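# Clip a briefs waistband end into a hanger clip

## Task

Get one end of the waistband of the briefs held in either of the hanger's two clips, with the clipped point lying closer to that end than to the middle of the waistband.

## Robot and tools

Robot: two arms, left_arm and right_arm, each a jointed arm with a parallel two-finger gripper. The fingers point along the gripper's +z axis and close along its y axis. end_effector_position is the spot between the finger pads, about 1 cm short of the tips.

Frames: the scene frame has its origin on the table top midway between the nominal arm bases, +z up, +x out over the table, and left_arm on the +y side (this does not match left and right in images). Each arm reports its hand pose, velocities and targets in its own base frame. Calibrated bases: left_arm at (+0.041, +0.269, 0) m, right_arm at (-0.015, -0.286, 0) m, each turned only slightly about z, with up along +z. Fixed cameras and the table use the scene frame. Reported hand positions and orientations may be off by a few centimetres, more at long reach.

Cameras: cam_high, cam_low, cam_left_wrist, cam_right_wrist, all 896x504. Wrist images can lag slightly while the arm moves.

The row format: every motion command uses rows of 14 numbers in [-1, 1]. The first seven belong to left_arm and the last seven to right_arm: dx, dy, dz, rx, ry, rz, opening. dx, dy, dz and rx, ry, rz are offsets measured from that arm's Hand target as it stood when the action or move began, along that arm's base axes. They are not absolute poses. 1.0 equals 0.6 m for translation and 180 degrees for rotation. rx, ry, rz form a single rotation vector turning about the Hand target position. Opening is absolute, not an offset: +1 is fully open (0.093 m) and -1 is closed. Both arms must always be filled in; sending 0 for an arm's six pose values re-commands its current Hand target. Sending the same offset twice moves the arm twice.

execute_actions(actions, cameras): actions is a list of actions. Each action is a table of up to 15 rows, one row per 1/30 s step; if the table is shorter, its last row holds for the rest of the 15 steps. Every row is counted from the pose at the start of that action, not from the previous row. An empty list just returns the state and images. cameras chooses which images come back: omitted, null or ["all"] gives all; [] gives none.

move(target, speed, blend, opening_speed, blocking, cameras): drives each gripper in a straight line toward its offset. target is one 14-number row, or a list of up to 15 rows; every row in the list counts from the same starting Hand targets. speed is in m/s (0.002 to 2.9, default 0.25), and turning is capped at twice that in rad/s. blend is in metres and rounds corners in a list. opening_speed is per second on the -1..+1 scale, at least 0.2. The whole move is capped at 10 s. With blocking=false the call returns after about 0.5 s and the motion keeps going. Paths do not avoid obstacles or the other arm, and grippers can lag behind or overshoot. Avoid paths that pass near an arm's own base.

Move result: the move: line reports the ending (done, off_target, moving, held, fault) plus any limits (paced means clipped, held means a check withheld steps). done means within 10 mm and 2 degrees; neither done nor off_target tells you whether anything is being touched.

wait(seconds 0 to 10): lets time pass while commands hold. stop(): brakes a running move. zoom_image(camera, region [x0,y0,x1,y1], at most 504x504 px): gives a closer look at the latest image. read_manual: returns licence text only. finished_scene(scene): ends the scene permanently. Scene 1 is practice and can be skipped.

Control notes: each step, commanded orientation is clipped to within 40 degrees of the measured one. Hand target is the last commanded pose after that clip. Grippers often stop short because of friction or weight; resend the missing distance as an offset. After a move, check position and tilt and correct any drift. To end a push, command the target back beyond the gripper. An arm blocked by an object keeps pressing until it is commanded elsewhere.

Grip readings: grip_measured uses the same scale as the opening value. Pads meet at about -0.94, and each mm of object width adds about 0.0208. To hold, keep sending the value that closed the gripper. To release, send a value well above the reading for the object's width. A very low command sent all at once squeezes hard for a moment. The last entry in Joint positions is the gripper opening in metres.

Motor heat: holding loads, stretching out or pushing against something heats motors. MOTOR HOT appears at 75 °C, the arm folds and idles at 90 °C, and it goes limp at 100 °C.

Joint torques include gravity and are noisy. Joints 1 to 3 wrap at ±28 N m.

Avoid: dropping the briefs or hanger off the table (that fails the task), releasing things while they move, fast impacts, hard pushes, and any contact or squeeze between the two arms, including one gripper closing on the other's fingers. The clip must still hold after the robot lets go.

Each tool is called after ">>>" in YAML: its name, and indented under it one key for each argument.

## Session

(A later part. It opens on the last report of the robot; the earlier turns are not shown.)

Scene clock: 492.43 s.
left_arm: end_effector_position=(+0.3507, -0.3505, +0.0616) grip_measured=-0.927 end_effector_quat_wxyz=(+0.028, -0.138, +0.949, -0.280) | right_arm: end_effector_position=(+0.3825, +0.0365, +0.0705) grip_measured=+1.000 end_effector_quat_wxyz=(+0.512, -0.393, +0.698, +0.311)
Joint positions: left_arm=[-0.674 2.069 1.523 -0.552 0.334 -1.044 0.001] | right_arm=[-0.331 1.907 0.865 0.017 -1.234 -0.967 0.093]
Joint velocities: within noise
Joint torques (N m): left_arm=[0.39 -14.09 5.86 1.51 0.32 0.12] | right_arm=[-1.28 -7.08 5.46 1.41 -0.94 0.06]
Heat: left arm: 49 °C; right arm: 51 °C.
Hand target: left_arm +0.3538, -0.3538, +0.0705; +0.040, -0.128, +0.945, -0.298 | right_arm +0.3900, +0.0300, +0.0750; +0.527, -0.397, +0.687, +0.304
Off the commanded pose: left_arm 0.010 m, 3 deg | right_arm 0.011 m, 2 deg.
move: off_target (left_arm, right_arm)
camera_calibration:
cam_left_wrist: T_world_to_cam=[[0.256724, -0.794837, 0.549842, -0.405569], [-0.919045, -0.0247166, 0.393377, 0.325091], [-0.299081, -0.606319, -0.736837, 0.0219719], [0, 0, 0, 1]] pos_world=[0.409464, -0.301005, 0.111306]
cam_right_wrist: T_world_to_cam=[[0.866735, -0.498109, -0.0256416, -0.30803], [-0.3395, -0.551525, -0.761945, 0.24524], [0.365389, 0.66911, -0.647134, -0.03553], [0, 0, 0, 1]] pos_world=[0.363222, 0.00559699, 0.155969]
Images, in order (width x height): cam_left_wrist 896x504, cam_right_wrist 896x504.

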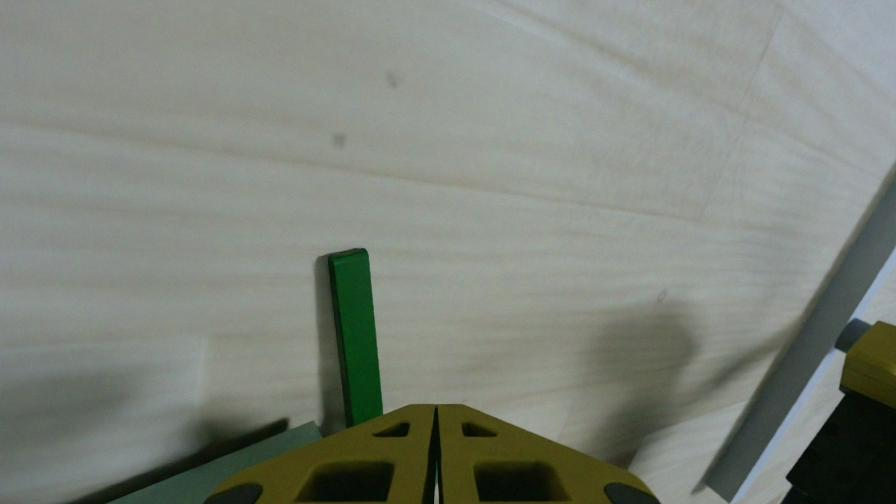

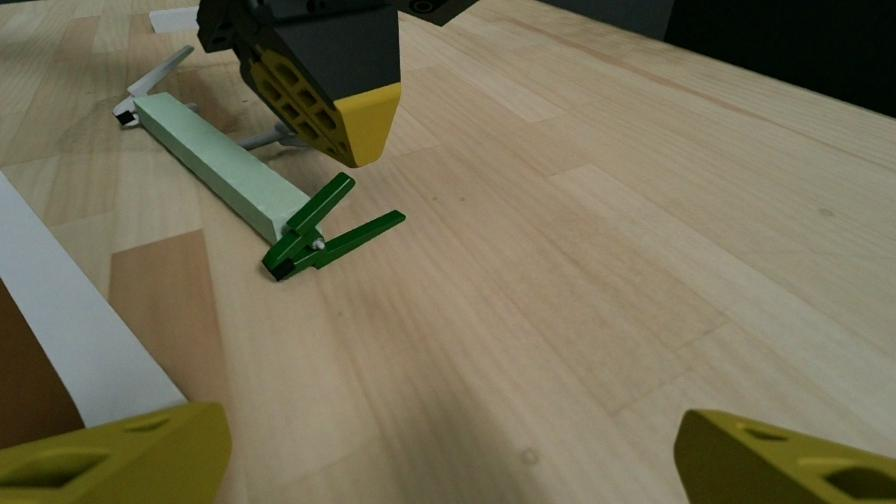

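>>> move:
  target: [0, 0, -0.02, 0, 0, 0, -0.93, 0, 0, 0, 0, 0, 0, 1]
  speed: 0.04
  cameras: ["cam_right_wrist"]

>>> zoom_image:
  camera: "cam_right_wrist"
  region: [220, 60, 460, 300]

Scene clock: 497.10 s.
left_arm: end_effector_position=(+0.3515, -0.3511, +0.0566) grip_measured=-0.927 end_effector_quat_wxyz=(+0.033, -0.137, +0.948, -0.285) | right_arm: end_effector_position=(+0.3825, +0.0365, +0.0705) grip_measured=+1.000 end_effector_quat_wxyz=(+0.512, -0.393, +0.698, +0.311)
Joint positions: left_arm=[-0.674 2.069 1.495 -0.509 0.334 -1.044 0.001] | right_arm=[-0.331 1.907 0.865 0.017 -1.234 -0.967 0.093]
Joint velocities: within noise
Joint torques (N m): left_arm=[0.38 -12.67 5.83 1.55 0.32 0.12] | right_arm=[-1.33 -7.01 5.46 1.41 -0.93 0.06]
Heat: left arm: 49 °C; right arm: 51 °C.
Hand target: left_arm +0.3539, -0.3538, +0.0586; +0.040, -0.128, +0.945, -0.298 | right_arm +0.3900, +0.0300, +0.0750; +0.527, -0.397, +0.687, +0.304
Off the commanded pose: left_arm 0.004 m, 2 deg | right_arm 0.011 m, 2 deg.
move: off_target (right_arm)
camera_calibration:
cam_right_wrist: T_world_to_cam=[[0.866735, -0.498109, -0.0256416, -0.30803], [-0.3395, -0.551525, -0.761945, 0.24524], [0.365389, 0.66911, -0.647134, -0.03553], [0, 0, 0, 1]] pos_world=[0.363222, 0.00559699, 0.155969]
Images, in order (width x height): cam_right_wrist 896x504.

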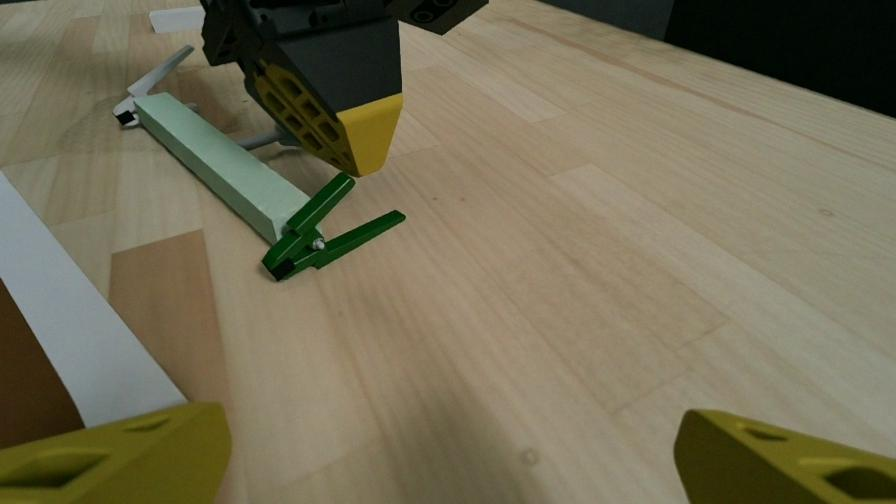

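Scaled by 2.100 from the camera's 896x504 image, which has a finer 1280x720 frame.

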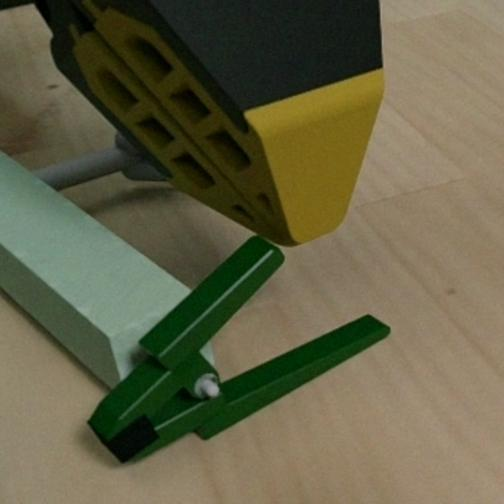

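>>> move:
  target:
    - [0, 0, 0.015, 0, 0, 0, -0.93, 0, 0, 0, 0, 0, 0, 1]
    - [-0.018, -0.005, 0.015, 0, 0, 0, -0.93, 0, 0, 0, 0, 0, 0, 1]
  speed: 0.05
  cameras: ["cam_right_wrist", "cam_left_wrist"]

>>> zoom_image:
  camera: "cam_right_wrist"
  region: [220, 60, 460, 300]

Scene clock: 520.10 s.
left_arm: end_effector_position=(+0.3435, -0.3519, +0.0505) grip_measured=-0.927 end_effector_quat_wxyz=(+0.026, -0.135, +0.950, -0.280) | right_arm: end_effector_position=(+0.3825, +0.0365, +0.0705) grip_measured=+1.000 end_effector_quat_wxyz=(+0.512, -0.393, +0.698, +0.311)
Joint positions: left_arm=[-0.685 2.069 1.476 -0.507 0.334 -1.047 0.001] | right_arm=[-0.331 1.907 0.865 0.017 -1.234 -0.967 0.093]
Joint velocities: within noise
Joint torques (N m): left_arm=[-0.66 -15.98 5.74 1.39 0.21 -0.07] | right_arm=[-1.32 -7.1 5.52 1.41 -0.95 0.04]
Heat: left arm: 50 °C; right arm: 51 °C.
Hand target: left_arm +0.3430, -0.3567, +0.0675; +0.040, -0.128, +0.945, -0.298 | right_arm +0.3900, +0.0300, +0.0750; +0.527, -0.397, +0.687, +0.304
Off the commanded pose: left_arm 0.018 m, 3 deg | right_arm 0.011 m, 2 deg.
move: off_target (left_arm, right_arm)
camera_calibration:
cam_left_wrist: T_world_to_cam=[[0.251194, -0.797501, 0.548538, -0.397608], [-0.918094, -0.0167953, 0.396008, 0.325105], [-0.306604, -0.603084, -0.736399, 0.0144559], [0, 0, 0, 1]] pos_world=[0.402786, -0.302914, 0.100004]
cam_right_wrist: T_world_to_cam=[[0.866735, -0.498109, -0.0256416, -0.30803], [-0.3395, -0.551525, -0.761945, 0.24524], [0.365389, 0.66911, -0.647134, -0.03553], [0, 0, 0, 1]] pos_world=[0.363222, 0.00559699, 0.155969]
Images, in order (width x height): cam_left_wrist 896x504, cam_right_wrist 896x504.

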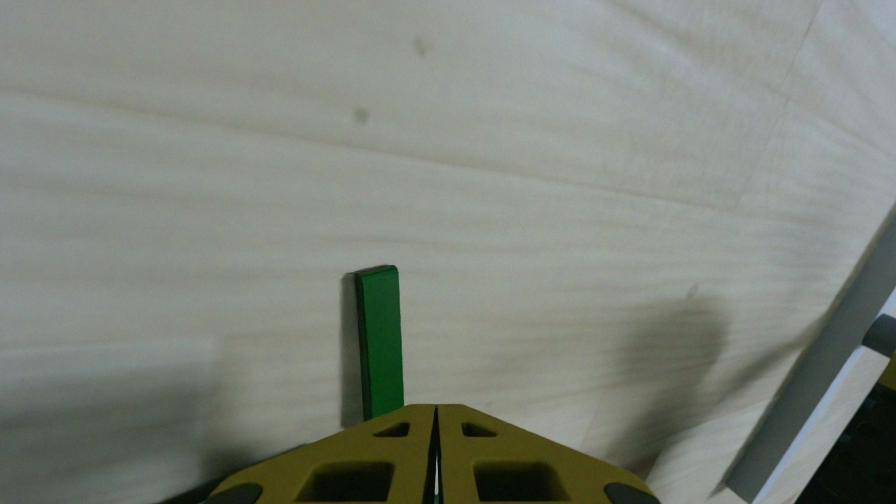

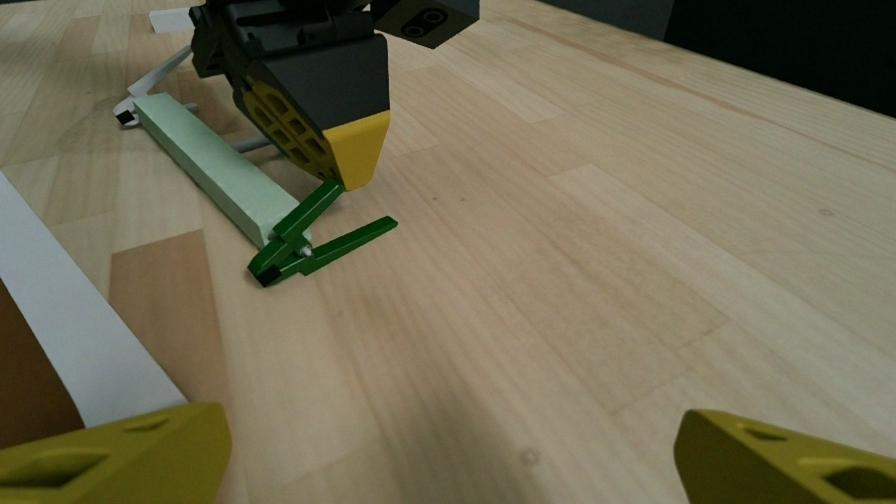

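Scaled by 2.100 from the camera's 896x504 image, which has a finer 1280x720 frame.

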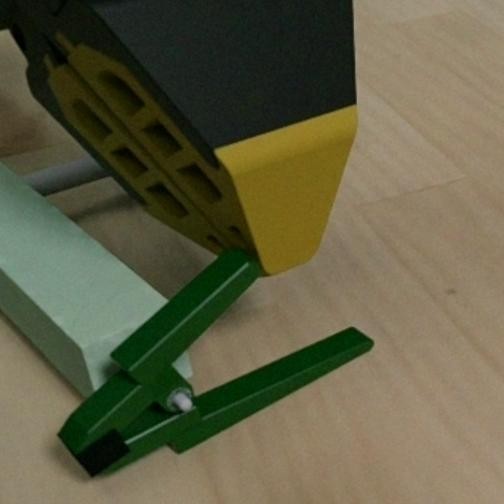

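>>> move:
  target: [0.012, 0.0035, 0.055, 0, 0, 0, -0.93, 0, 0, 0, 0, 0, 0, 1]
  speed: 0.08
  cameras: ["cam_right_wrist"]

Scene clock: 524.97 s.
left_arm: end_effector_position=(+0.3460, -0.3539, +0.0753) grip_measured=-0.927 end_effector_quat_wxyz=(+0.027, -0.134, +0.950, -0.281) | right_arm: end_effector_position=(+0.3825, +0.0365, +0.0705) grip_measured=+1.000 end_effector_quat_wxyz=(+0.512, -0.393, +0.698, +0.311)
Joint positions: left_arm=[-0.685 2.049 1.547 -0.593 0.334 -1.047 0.001] | right_arm=[-0.331 1.907 0.865 0.017 -1.234 -0.967 0.093]
Joint velocities: within noise
Joint torques (N m): left_arm=[0.8 -15.62 9.37 0.92 0.29 0.08] | right_arm=[-1.33 -7.08 5.49 1.42 -0.94 0.05]
Heat: left arm: 51 °C; right arm: 51 °C.
Hand target: left_arm +0.3502, -0.3546, +0.1005; +0.040, -0.128, +0.945, -0.298 | right_arm +0.3900, +0.0300, +0.0750; +0.527, -0.397, +0.687, +0.304
Off the commanded pose: left_arm 0.026 m, 3 deg | right_arm 0.011 m, 2 deg.
move: off_target (left_arm, right_arm)
camera_calibration:
cam_right_wrist: T_world_to_cam=[[0.866735, -0.498109, -0.0256416, -0.30803], [-0.3395, -0.551525, -0.761945, 0.24524], [0.365389, 0.66911, -0.647134, -0.03553], [0, 0, 0, 1]] pos_world=[0.363222, 0.00559699, 0.155969]
Images, in order (width x height): cam_right_wrist 896x504.

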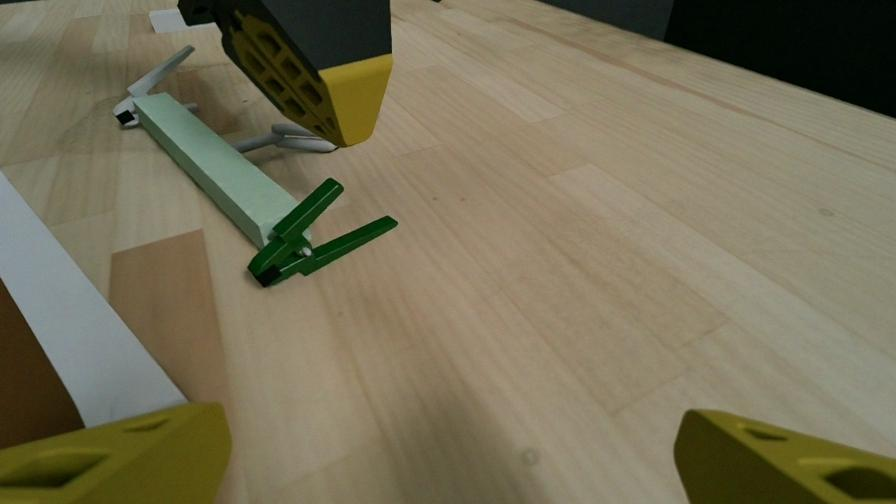

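>>> move:
  target: [-0.019, 0.0, 0.0, 0, 0, 0, -0.93, 0, 0, 0, 0, 0, 0, 1]
  speed: 0.08
  cameras: ["cam_right_wrist"]

>>> zoom_image:
  camera: "cam_right_wrist"
  region: [220, 60, 460, 300]

Scene clock: 530.93 s.
left_arm: end_effector_position=(+0.3449, -0.3530, +0.0862) grip_measured=-0.927 end_effector_quat_wxyz=(+0.034, -0.133, +0.947, -0.289) | right_arm: end_effector_position=(+0.3825, +0.0365, +0.0705) grip_measured=+1.000 end_effector_quat_wxyz=(+0.512, -0.393, +0.698, +0.311)
Joint positions: left_arm=[-0.685 2.019 1.538 -0.593 0.334 -1.049 0.001] | right_arm=[-0.331 1.907 0.865 0.017 -1.234 -0.967 0.093]
Joint velocities: within noise
Joint torques (N m): left_arm=[-0.91 -15.76 6 1.17 0.2 -0.06] | right_arm=[-1.33 -7.04 5.48 1.42 -0.95 0.06]
Heat: left arm: 54 °C; right arm: 51 °C.
Hand target: left_arm +0.3388, -0.3546, +0.1005; +0.040, -0.128, +0.945, -0.298 | right_arm +0.3900, +0.0300, +0.0750; +0.527, -0.397, +0.687, +0.304
Off the commanded pose: left_arm 0.016 m, 1 deg | right_arm 0.011 m, 2 deg.
move: off_target (left_arm, right_arm)
camera_calibration:
cam_right_wrist: T_world_to_cam=[[0.866735, -0.498109, -0.0256416, -0.30803], [-0.3395, -0.551525, -0.761945, 0.24524], [0.365389, 0.66911, -0.647134, -0.03553], [0, 0, 0, 1]] pos_world=[0.363222, 0.00559699, 0.155969]
Images, in order (width x height): cam_right_wrist 896x504.

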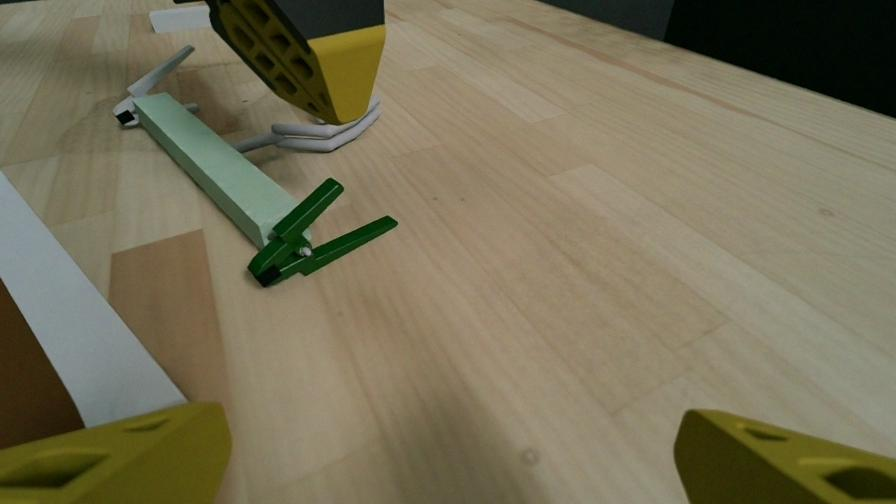

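Scaled by 2.100 from the camera's 896x504 image, which has a finer 1280x720 frame.

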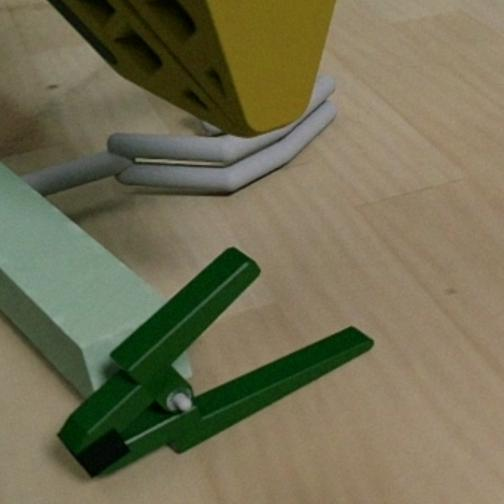

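>>> execute_actions:
  actions:
    - [[0,0,0,0,0,0,-0.93,0,0,0,0,0,0,1]]
    - [[0,0,0,0,0,0,-0.93,0,0,0,0,0,0,1]]
  cameras: []

Scene clock: 535.30 s.
left_arm: end_effector_position=(+0.3449, -0.3530, +0.0862) grip_measured=-0.927 end_effector_quat_wxyz=(+0.034, -0.134, +0.947, -0.289) | right_arm: end_effector_position=(+0.3825, +0.0365, +0.0705) grip_measured=+1.000 end_effector_quat_wxyz=(+0.512, -0.393, +0.698, +0.311)
Joint positions: left_arm=[-0.685 2.019 1.538 -0.593 0.334 -1.05 0.001] | right_arm=[-0.331 1.907 0.865 0.017 -1.234 -0.967 0.093]
Joint velocities: within noise
Joint torques (N m): left_arm=[-0.87 -15.76 5.96 1.17 0.2 -0.06] | right_arm=[-1.31 -7.08 5.49 1.41 -0.95 0.05]
Heat: left arm: 55 °C; right arm: 51 °C.
Hand target: left_arm +0.3388, -0.3546, +0.1005; +0.040, -0.128, +0.945, -0.298 | right_arm +0.3900, +0.0300, +0.0750; +0.527, -0.397, +0.687, +0.304
Off the commanded pose: left_arm 0.016 m, 1 deg | right_arm 0.011 m, 2 deg.
No camera images: "cameras" was empty.

>>> move:
  target: [0, -0.003, -0.055, 0, 0, 0, -0.93, 0, 0, 0, 0, 0, 0, 1]
  speed: 0.05
  cameras: ["cam_right_wrist"]

>>> zoom_image:
  camera: "cam_right_wrist"
  region: [220, 60, 460, 300]

Scene clock: 542.83 s.
left_arm: end_effector_position=(+0.3385, -0.3516, +0.0667) grip_measured=-0.927 end_effector_quat_wxyz=(+0.033, -0.132, +0.948, -0.289) | right_arm: end_effector_position=(+0.3825, +0.0365, +0.0705) grip_measured=+1.000 end_effector_quat_wxyz=(+0.512, -0.393, +0.698, +0.311)
Joint positions: left_arm=[-0.691 2.019 1.457 -0.512 0.334 -1.053 0.001] | right_arm=[-0.331 1.907 0.865 0.017 -1.234 -0.967 0.093]
Joint velocities: within noise
Joint torques (N m): left_arm=[-0.66 -12.15 5.87 1.57 0.18 -0.07] | right_arm=[-1.33 -7.05 5.56 1.42 -0.95 0.05]
Heat: left arm: 55 °C; right arm: 51 °C.
Hand target: left_arm +0.3388, -0.3564, +0.0675; +0.040, -0.128, +0.945, -0.298 | right_arm +0.3900, +0.0300, +0.0750; +0.527, -0.397, +0.687, +0.304
Off the commanded pose: left_arm 0.005 m, 1 deg | right_arm 0.011 m, 2 deg.
move: off_target (right_arm)
camera_calibration:
cam_right_wrist: T_world_to_cam=[[0.866735, -0.498109, -0.0256416, -0.30803], [-0.3395, -0.551525, -0.761945, 0.24524], [0.365389, 0.66911, -0.647134, -0.03553], [0, 0, 0, 1]] pos_world=[0.363222, 0.00559699, 0.155969]
Images, in order (width x height): cam_right_wrist 896x504.

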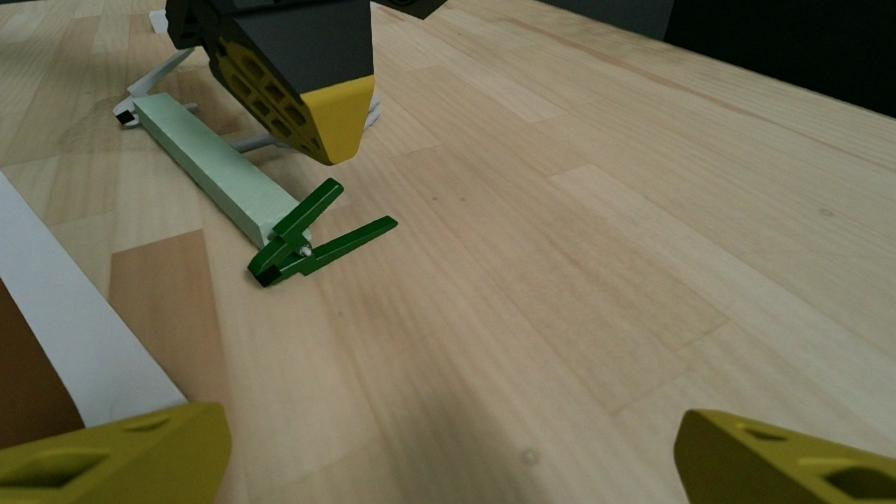

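Scaled by 2.100 from the camera's 896x504 image, which has a finer 1280x720 frame.

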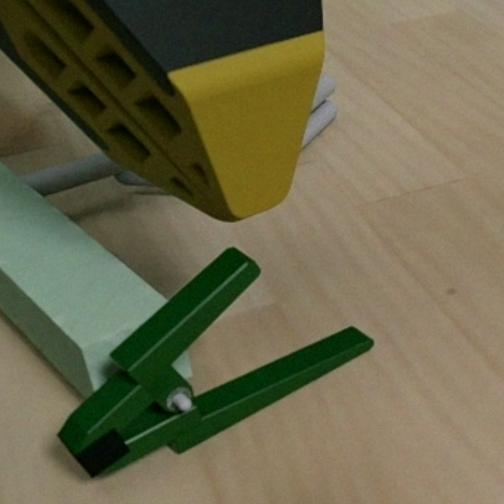

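>>> move:
  target: [0, 0, -0.025, 0, 0, 0, -0.93, 0, 0, 0, 0, 0, 0, 1]
  speed: 0.04
  cameras: ["cam_right_wrist"]

>>> zoom_image:
  camera: "cam_right_wrist"
  region: [220, 60, 460, 300]

Scene clock: 547.50 s.
left_arm: end_effector_position=(+0.3392, -0.3521, +0.0607) grip_measured=-0.927 end_effector_quat_wxyz=(+0.039, -0.130, +0.946, -0.296) | right_arm: end_effector_position=(+0.3825, +0.0365, +0.0705) grip_measured=+1.000 end_effector_quat_wxyz=(+0.512, -0.393, +0.698, +0.311)
Joint positions: left_arm=[-0.691 2.019 1.423 -0.46 0.334 -1.053 0.001] | right_arm=[-0.331 1.907 0.865 0.017 -1.234 -0.967 0.093]
Joint velocities: within noise
Joint torques (N m): left_arm=[-0.64 -10.36 5.81 1.6 0.18 -0.06] | right_arm=[-1.35 -7.04 5.55 1.42 -0.94 0.07]
Heat: left arm: 55 °C; right arm: 51 °C.
Hand target: left_arm +0.3389, -0.3565, +0.0527; +0.040, -0.128, +0.945, -0.298 | right_arm +0.3900, +0.0300, +0.0750; +0.527, -0.397, +0.687, +0.304
Off the commanded pose: left_arm 0.009 m, 0 deg | right_arm 0.011 m, 2 deg.
move: off_target (right_arm)
camera_calibration:
cam_right_wrist: T_world_to_cam=[[0.866735, -0.498109, -0.0256416, -0.30803], [-0.3395, -0.551525, -0.761945, 0.24524], [0.365389, 0.66911, -0.647134, -0.03553], [0, 0, 0, 1]] pos_world=[0.363222, 0.00559699, 0.155969]
Images, in order (width x height): cam_right_wrist 896x504.

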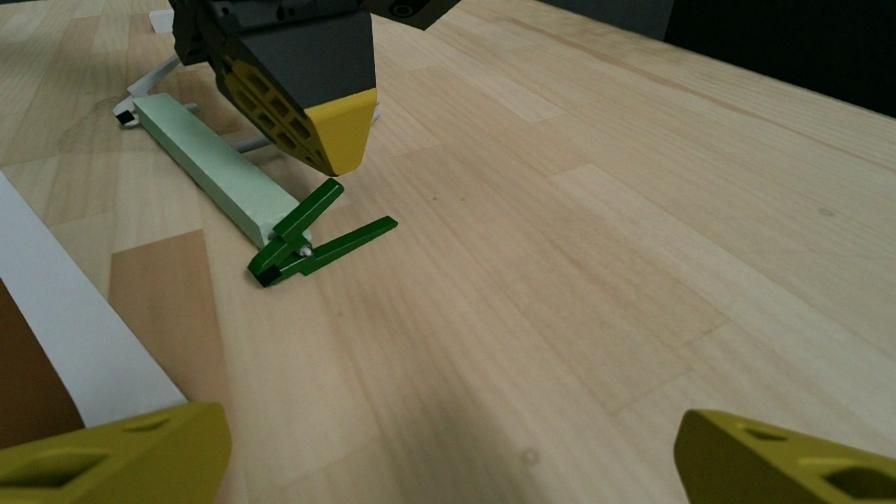

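Scaled by 2.100 from the camera's 896x504 image, which has a finer 1280x720 frame.

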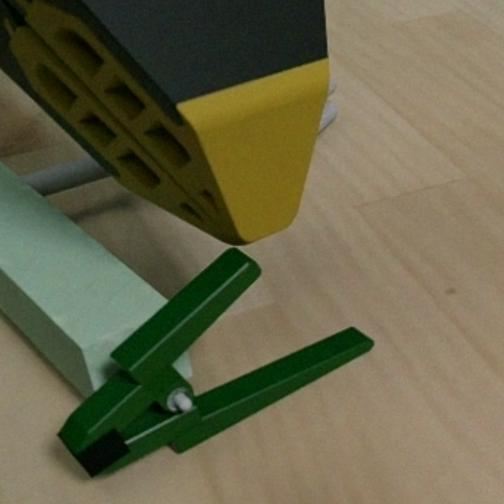

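>>> move:
  target: [0, 0, -0.03, 0, 0, 0, -0.93, 0, 0, 0, 0, 0, 0, 1]
  speed: 0.04
  cameras: ["cam_right_wrist"]

>>> zoom_image:
  camera: "cam_right_wrist"
  region: [220, 60, 460, 300]

Scene clock: 552.00 s.
left_arm: end_effector_position=(+0.3395, -0.3525, +0.0429) grip_measured=-0.927 end_effector_quat_wxyz=(+0.039, -0.130, +0.945, -0.296) | right_arm: end_effector_position=(+0.3825, +0.0365, +0.0705) grip_measured=+1.000 end_effector_quat_wxyz=(+0.512, -0.393, +0.698, +0.311)
Joint positions: left_arm=[-0.691 2.046 1.387 -0.395 0.334 -1.053 0.001] | right_arm=[-0.331 1.907 0.865 0.017 -1.234 -0.967 0.093]
Joint velocities: within noise
Joint torques (N m): left_arm=[-0.68 -10.33 5.74 1.59 0.17 -0.07] | right_arm=[-1.26 -7.08 5.53 1.41 -0.94 0.05]
Heat: left arm: 54 °C; right arm: 51 °C.
Hand target: left_arm +0.3389, -0.3565, +0.0346; +0.040, -0.128, +0.945, -0.298 | right_arm +0.3900, +0.0300, +0.0750; +0.527, -0.397, +0.687, +0.304
Off the commanded pose: left_arm 0.009 m, 0 deg | right_arm 0.011 m, 2 deg.
move: off_target (right_arm)
camera_calibration:
cam_right_wrist: T_world_to_cam=[[0.866735, -0.498109, -0.0256416, -0.30803], [-0.3395, -0.551525, -0.761945, 0.24524], [0.365389, 0.66911, -0.647134, -0.03553], [0, 0, 0, 1]] pos_world=[0.363222, 0.00559699, 0.155969]
Images, in order (width x height): cam_right_wrist 896x504.

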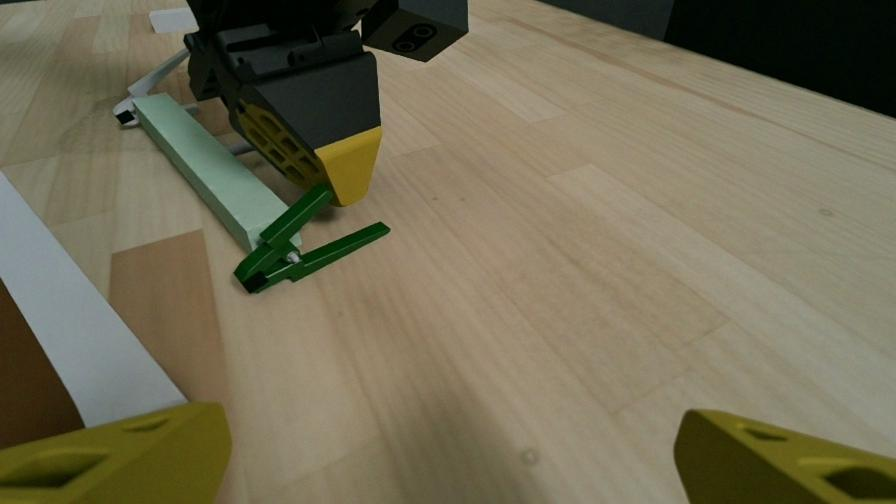

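Scaled by 2.100 from the camera's 896x504 image, which has a finer 1280x720 frame.

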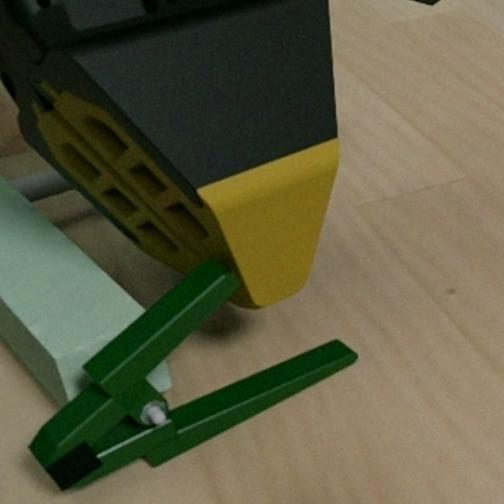

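>>> move:
  target:
    - [0.01, 0.003, 0.12, 0, 0, 0, -0.93, 0, 0, 0, 0, 0, 0, 1]
    - [-0.015, -0.005, 0.12, 0, 0, 0, -0.93, 0, 0, 0, 0, 0, 0, 1]
    - [-0.015, -0.005, 0.065, 0, 0, 0, -0.93, 0, 0, 0, 0, 0, 0, 1]
  speed: 0.06
  cameras: ["cam_right_wrist"]

>>> zoom_image:
  camera: "cam_right_wrist"
  region: [220, 60, 460, 300]

Scene clock: 562.80 s.
left_arm: end_effector_position=(+0.3268, -0.3563, +0.0705) grip_measured=-0.927 end_effector_quat_wxyz=(+0.027, -0.130, +0.948, -0.289) | right_arm: end_effector_position=(+0.3825, +0.0365, +0.0705) grip_measured=+1.000 end_effector_quat_wxyz=(+0.512, -0.393, +0.698, +0.311)
Joint positions: left_arm=[-0.715 1.999 1.444 -0.52 0.332 -1.072 0.001] | right_arm=[-0.331 1.907 0.865 0.017 -1.234 -0.967 0.093]
Joint velocities: within noise
Joint torques (N m): left_arm=[-0.28 -12.48 5.94 1.56 0.08 -0.05] | right_arm=[-1.26 -7.04 5.53 1.42 -0.94 0.04]
Heat: left arm: 54 °C; right arm: 51 °C.
Hand target: left_arm +0.3298, -0.3594, +0.0735; +0.040, -0.128, +0.945, -0.298 | right_arm +0.3900, +0.0300, +0.0750; +0.527, -0.397, +0.687, +0.304
Off the commanded pose: left_arm 0.005 m, 2 deg | right_arm 0.011 m, 2 deg.
move: off_target (right_arm)
camera_calibration:
cam_right_wrist: T_world_to_cam=[[0.866735, -0.498109, -0.0256416, -0.30803], [-0.3395, -0.551525, -0.761945, 0.24524], [0.365389, 0.66911, -0.647134, -0.03553], [0, 0, 0, 1]] pos_world=[0.363222, 0.00559699, 0.155969]
Images, in order (width x height): cam_right_wrist 896x504.

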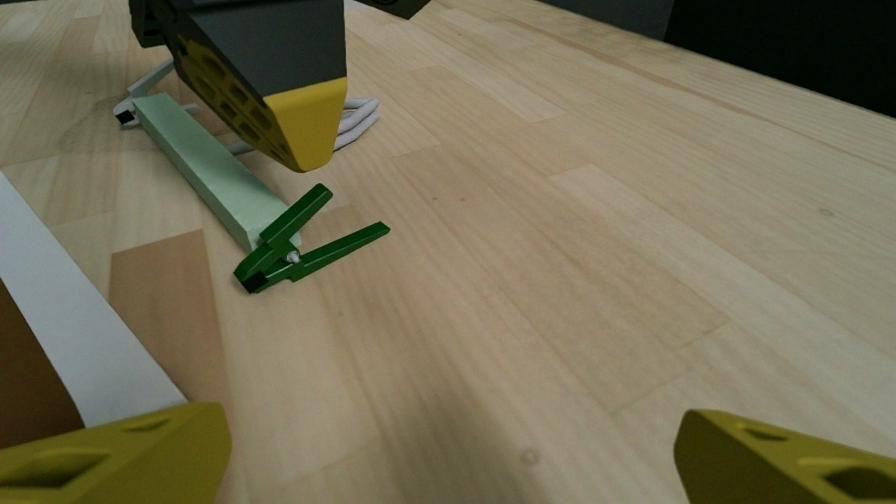

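Scaled by 2.100 from the camera's 896x504 image, which has a finer 1280x720 frame.

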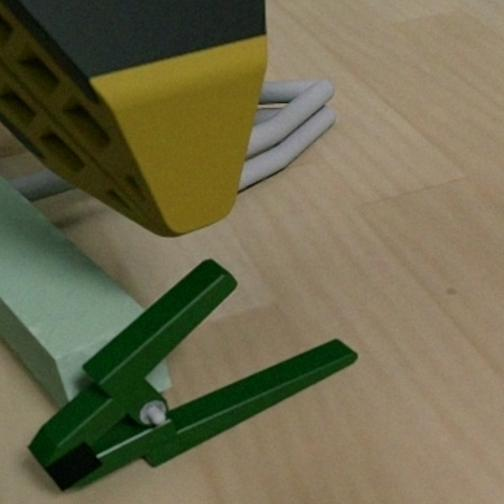

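>>> move:
  target: [0.003, 0.0, -0.03, 0, 0, 0, -0.93, 0, 0, 0, 0, 0, 0, 1]
  speed: 0.05
  cameras: ["cam_right_wrist"]

>>> zoom_image:
  camera: "cam_right_wrist"
  region: [220, 60, 460, 300]

Scene clock: 569.17 s.
left_arm: end_effector_position=(+0.3287, -0.3580, +0.0651) grip_measured=-0.927 end_effector_quat_wxyz=(+0.035, -0.127, +0.945, -0.299) | right_arm: end_effector_position=(+0.3825, +0.0365, +0.0705) grip_measured=+1.000 end_effector_quat_wxyz=(+0.512, -0.393, +0.698, +0.311)
Joint positions: left_arm=[-0.715 1.999 1.409 -0.458 0.332 -1.072 0.001] | right_arm=[-0.331 1.907 0.865 0.017 -1.234 -0.967 0.093]
Joint velocities: within noise
Joint torques (N m): left_arm=[0.01 -9.87 5.87 1.62 0.09 -0.03] | right_arm=[-1.33 -7.04 5.52 1.41 -0.94 0.05]
Heat: left arm: 55 °C; right arm: 51 °C.
Hand target: left_arm +0.3317, -0.3595, +0.0556; +0.040, -0.128, +0.945, -0.298 | right_arm +0.3900, +0.0300, +0.0750; +0.527, -0.397, +0.687, +0.304
Off the commanded pose: left_arm 0.010 m, 1 deg | right_arm 0.011 m, 2 deg.
move: off_target (right_arm)
camera_calibration:
cam_right_wrist: T_world_to_cam=[[0.866735, -0.498109, -0.0256416, -0.30803], [-0.3395, -0.551525, -0.761945, 0.24524], [0.365389, 0.66911, -0.647134, -0.03553], [0, 0, 0, 1]] pos_world=[0.363222, 0.00559699, 0.155969]
Images, in order (width x height): cam_right_wrist 896x504.

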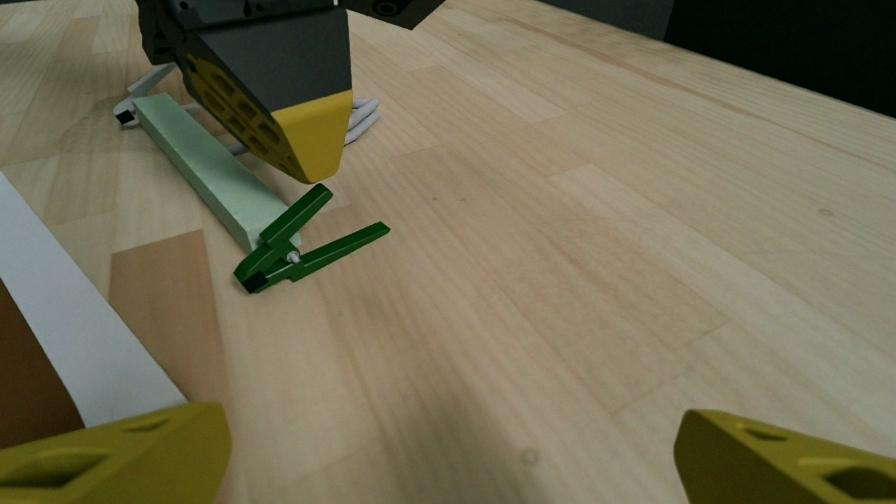

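Scaled by 2.100 from the camera's 896x504 image, which has a finer 1280x720 frame.

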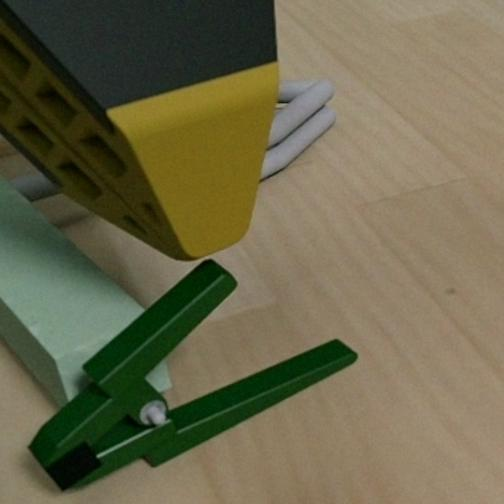

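>>> move:
  target: [0.002, 0.0, -0.02, 0, 0, 0, -0.93, 0, 0, 0, 0, 0, 0, 1]
  speed: 0.04
  cameras: ["cam_right_wrist"]

>>> zoom_image:
  camera: "cam_right_wrist"
  region: [220, 60, 460, 300]

Scene clock: 576.33 s.
left_arm: end_effector_position=(+0.3322, -0.3613, +0.0611) grip_measured=-0.927 end_effector_quat_wxyz=(+0.043, -0.124, +0.942, -0.308) | right_arm: end_effector_position=(+0.3825, +0.0365, +0.0705) grip_measured=+1.000 end_effector_quat_wxyz=(+0.512, -0.393, +0.698, +0.311)
Joint positions: left_arm=[-0.715 2.008 1.392 -0.408 0.334 -1.072 0.001] | right_arm=[-0.331 1.907 0.865 0.017 -1.234 -0.967 0.093]
Joint velocities: within noise
Joint torques (N m): left_arm=[0.17 -8.96 5.37 1.57 0.13 0] | right_arm=[-1.31 -7.02 5.52 1.41 -0.94 0.06]
Heat: left arm: 55 °C; right arm: 51 °C.
Hand target: left_arm +0.3328, -0.3594, +0.0434; +0.040, -0.128, +0.945, -0.298 | right_arm +0.3900, +0.0300, +0.0750; +0.527, -0.397, +0.687, +0.304
Off the commanded pose: left_arm 0.018 m, 1 deg | right_arm 0.011 m, 2 deg.
move: off_target (left_arm, right_arm)
camera_calibration:
cam_right_wrist: T_world_to_cam=[[0.866735, -0.498109, -0.0256416, -0.30803], [-0.3395, -0.551525, -0.761945, 0.24524], [0.365389, 0.66911, -0.647134, -0.03553], [0, 0, 0, 1]] pos_world=[0.363222, 0.00559699, 0.155969]
Images, in order (width x height): cam_right_wrist 896x504.

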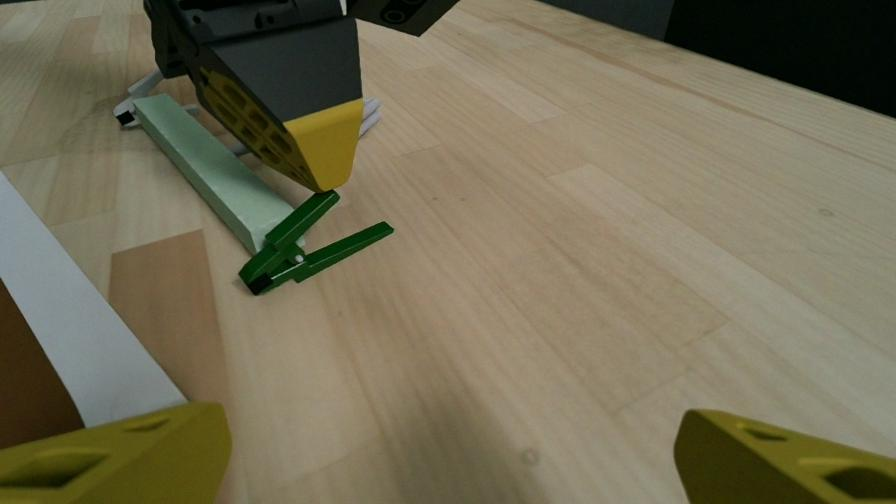

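Scaled by 2.100 from the camera's 896x504 image, which has a finer 1280x720 frame.

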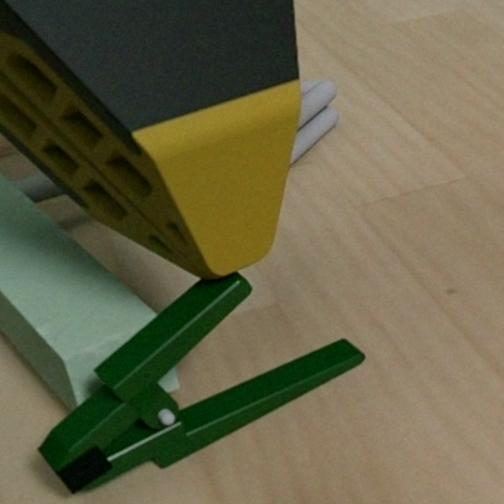

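>>> move:
  target: [0.0, 0.0, -0.025, 0, 0, 0, -0.93, 0, 0, 0, 0, 0, 0, 1]
  speed: 0.04
  cameras: ["cam_right_wrist"]

>>> zoom_image:
  camera: "cam_right_wrist"
  region: [220, 60, 460, 300]

Scene clock: 580.57 s.
left_arm: end_effector_position=(+0.3375, -0.3682, +0.0607) grip_measured=-0.927 end_effector_quat_wxyz=(+0.055, -0.117, +0.935, -0.329) | right_arm: end_effector_position=(+0.3825, +0.0365, +0.0705) grip_measured=+1.000 end_effector_quat_wxyz=(+0.512, -0.393, +0.698, +0.311)
Joint positions: left_arm=[-0.715 2.014 1.37 -0.328 0.344 -1.072 0.001] | right_arm=[-0.331 1.907 0.865 0.017 -1.234 -0.967 0.093]
Joint velocities: within noise
Joint torques (N m): left_arm=[0.18 -7.72 4.68 1.36 0.05 -0.01] | right_arm=[-1.25 -7.04 5.52 1.42 -0.95 0.05]
Heat: left arm: 54 °C; right arm: 51 °C.
Hand target: left_arm +0.3329, -0.3595, +0.0287; +0.040, -0.128, +0.945, -0.298 | right_arm +0.3900, +0.0300, +0.0750; +0.527, -0.397, +0.687, +0.304
Off the commanded pose: left_arm 0.034 m, 4 deg | right_arm 0.011 m, 2 deg.
move: off_target (left_arm, right_arm)
camera_calibration:
cam_right_wrist: T_world_to_cam=[[0.866735, -0.498109, -0.0256416, -0.30803], [-0.3395, -0.551525, -0.761945, 0.24524], [0.365389, 0.66911, -0.647134, -0.03553], [0, 0, 0, 1]] pos_world=[0.363222, 0.00559699, 0.155969]
Images, in order (width x height): cam_right_wrist 896x504.

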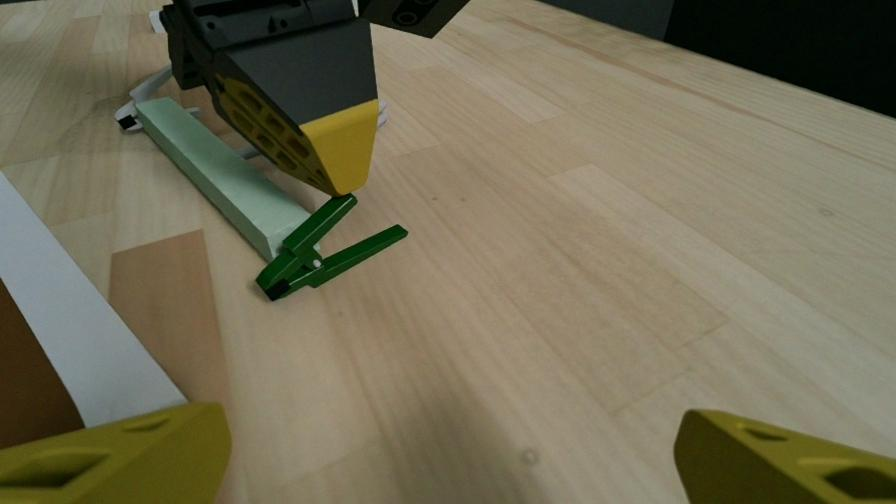

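Scaled by 2.100 from the camera's 896x504 image, which has a finer 1280x720 frame.

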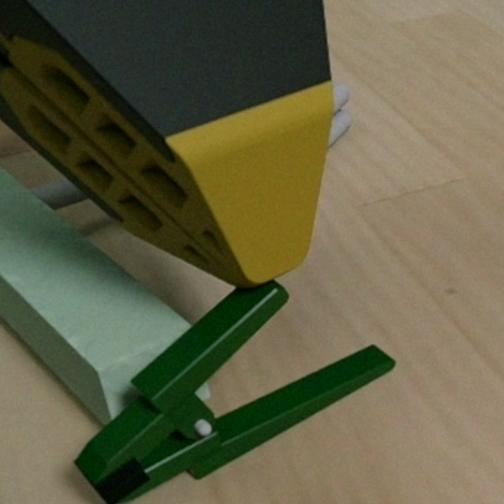

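>>> move:
  target:
    - [0.0, -0.01, 0.1, 0, 0, 0, -0.93, 0, 0, 0, 0, 0, 0, 1]
    - [0.0035, -0.0225, 0.169, 0.1875, 0.0514, 0, -0.93, 0, 0, 0, 0, 0, 0, 1]
  speed: 0.15
  cameras: ["cam_right_wrist", "cam_left_wrist"]

Scene clock: 632.47 s.
left_arm: end_effector_position=(+0.3349, -0.3717, +0.1292) grip_measured=-0.927 end_effector_quat_wxyz=(+0.037, -0.135, +0.988, -0.069) | right_arm: end_effector_position=(+0.3825, +0.0365, +0.0705) grip_measured=+1.000 end_effector_quat_wxyz=(+0.512, -0.393, +0.698, +0.311)
Joint positions: left_arm=[-0.831 2.479 2.616 -1.552 0.018 -1.104 0.001] | right_arm=[-0.331 1.907 0.865 0.017 -1.234 -0.967 0.093]
Joint velocities: within noise
Joint torques (N m): left_arm=[-0.64 -13.39 8.66 0.34 -0.13 -0.1] | right_arm=[-1.25 -7.02 5.44 1.44 -0.94 0.06]
Heat: left arm: 50 °C; right arm: 51 °C.
Hand target: left_arm +0.3349, -0.3730, +0.1300; +0.000, -0.134, +0.991, +0.000 | right_arm +0.3900, +0.0300, +0.0750; +0.527, -0.397, +0.687, +0.304
Off the commanded pose: left_arm 0.002 m, 9 deg | right_arm 0.011 m, 2 deg.
joint sent to its limit (left arm) — joint 4 (wrist pitch), lower limit. The joint targets are off in orientation, not in position.
move: off_target (left_arm, right_arm)
camera_calibration:
cam_left_wrist: T_world_to_cam=[[0.27128, -0.949264, 0.159078, -0.467339], [-0.902166, -0.193182, 0.385715, 0.216109], [-0.335415, -0.248151, -0.9088, 0.221629], [0, 0, 0, 1]] pos_world=[0.396083, -0.346882, 0.192403]
cam_right_wrist: T_world_to_cam=[[0.866735, -0.498109, -0.0256416, -0.30803], [-0.3395, -0.551525, -0.761945, 0.24524], [0.365389, 0.66911, -0.647134, -0.03553], [0, 0, 0, 1]] pos_world=[0.363222, 0.00559699, 0.155969]
Images, in order (width x height): cam_left_wrist 896x504, cam_right_wrist 896x504.

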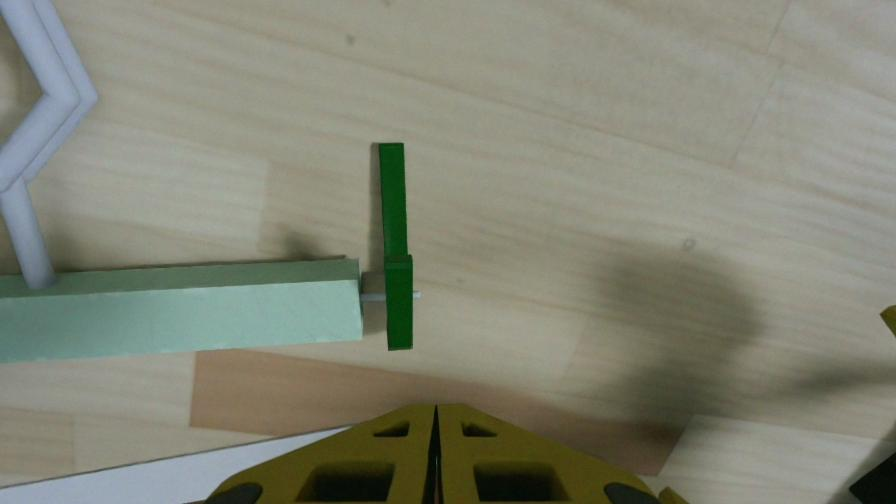

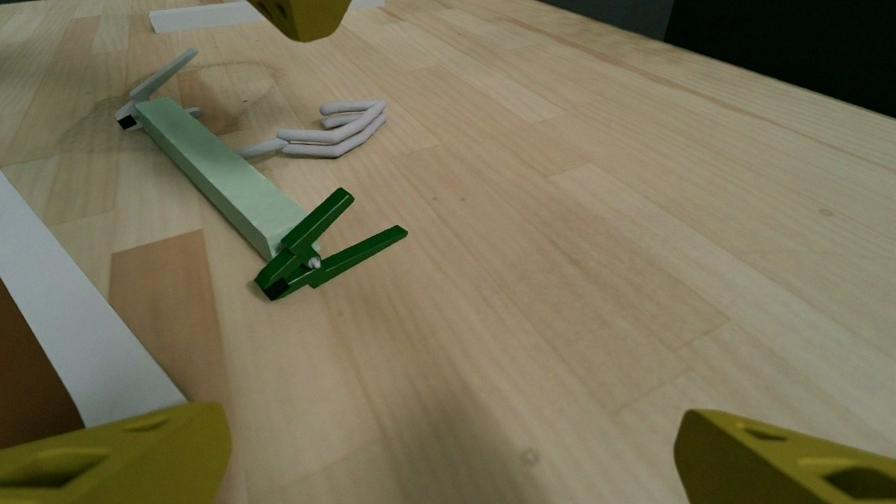

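>>> move:
  target: [-0.0033, 0.0033, -0.1083, 0, 0, 0, -0.93, 0, 0, 0, 0, 0, 0, 1]
  speed: 0.1
  cameras: ["cam_right_wrist", "cam_left_wrist"]

>>> zoom_image:
  camera: "cam_right_wrist"
  region: [220, 60, 460, 300]

Scene clock: 641.17 s.
left_arm: end_effector_position=(+0.3330, -0.3696, +0.0659) grip_measured=-0.927 end_effector_quat_wxyz=(-0.001, -0.136, +0.991, -0.014) | right_arm: end_effector_position=(+0.3825, +0.0365, +0.0705) grip_measured=+1.000 end_effector_quat_wxyz=(+0.512, -0.393, +0.698, +0.311)
Joint positions: left_arm=[-0.831 2.611 2.616 -1.555 0.018 -1.104 0.001] | right_arm=[-0.331 1.907 0.865 0.017 -1.234 -0.967 0.093]
Joint velocities: within noise
Joint torques (N m): left_arm=[-0.69 -14 8.42 0.1 -0.12 -0.1] | right_arm=[-1.32 -7.04 5.57 1.41 -0.95 0.05]
Heat: left arm: 51 °C; right arm: 51 °C.
Hand target: left_arm +0.3329, -0.3710, +0.0650; +0.000, -0.134, +0.991, +0.000 | right_arm +0.3900, +0.0300, +0.0750; +0.527, -0.397, +0.687, +0.304
Off the commanded pose: left_arm 0.002 m, 2 deg | right_arm 0.011 m, 2 deg.
joint sent to its limit (left arm) — joint 4 (wrist pitch), lower limit. The joint targets still meet the commanded pose.
move: off_target (right_arm)
camera_calibration:
cam_left_wrist: T_world_to_cam=[[0.280286, -0.959141, 0.0385871, -0.453443], [-0.864315, -0.234679, 0.444843, 0.207454], [-0.417611, -0.158035, -0.894777, 0.223761], [0, 0, 0, 1]] pos_world=[0.399844, -0.350868, 0.125429]
cam_right_wrist: T_world_to_cam=[[0.866735, -0.498109, -0.0256416, -0.30803], [-0.3395, -0.551525, -0.761945, 0.24524], [0.365389, 0.66911, -0.647134, -0.03553], [0, 0, 0, 1]] pos_world=[0.363222, 0.00559699, 0.155969]
Images, in order (width x height): cam_left_wrist 896x504, cam_right_wrist 896x504.

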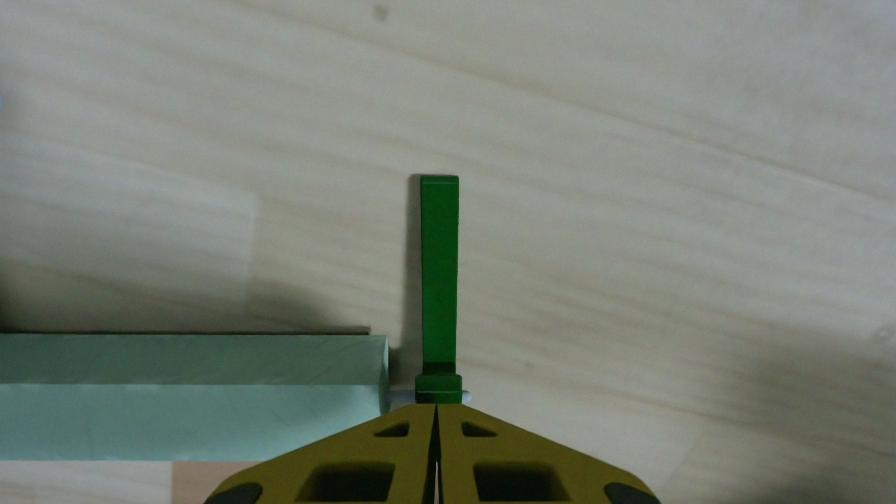

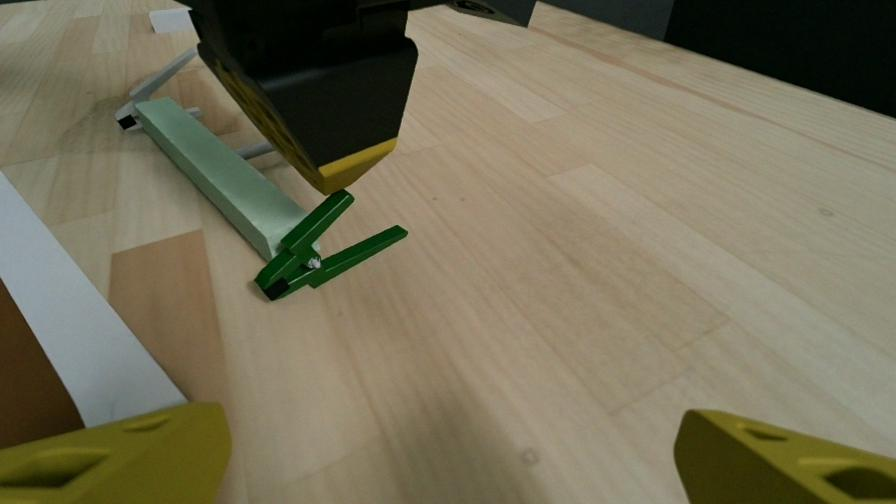

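Scaled by 2.100 from the camera's 896x504 image, which has a finer 1280x720 frame.

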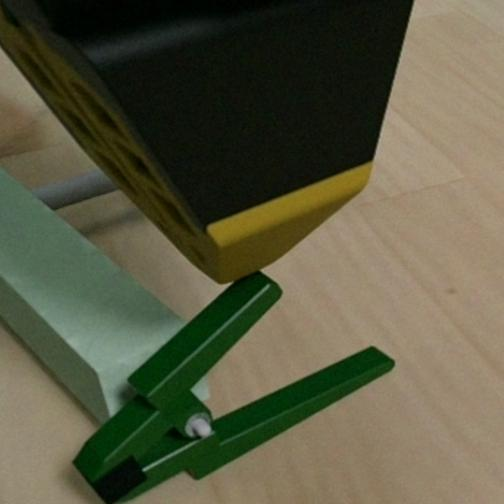

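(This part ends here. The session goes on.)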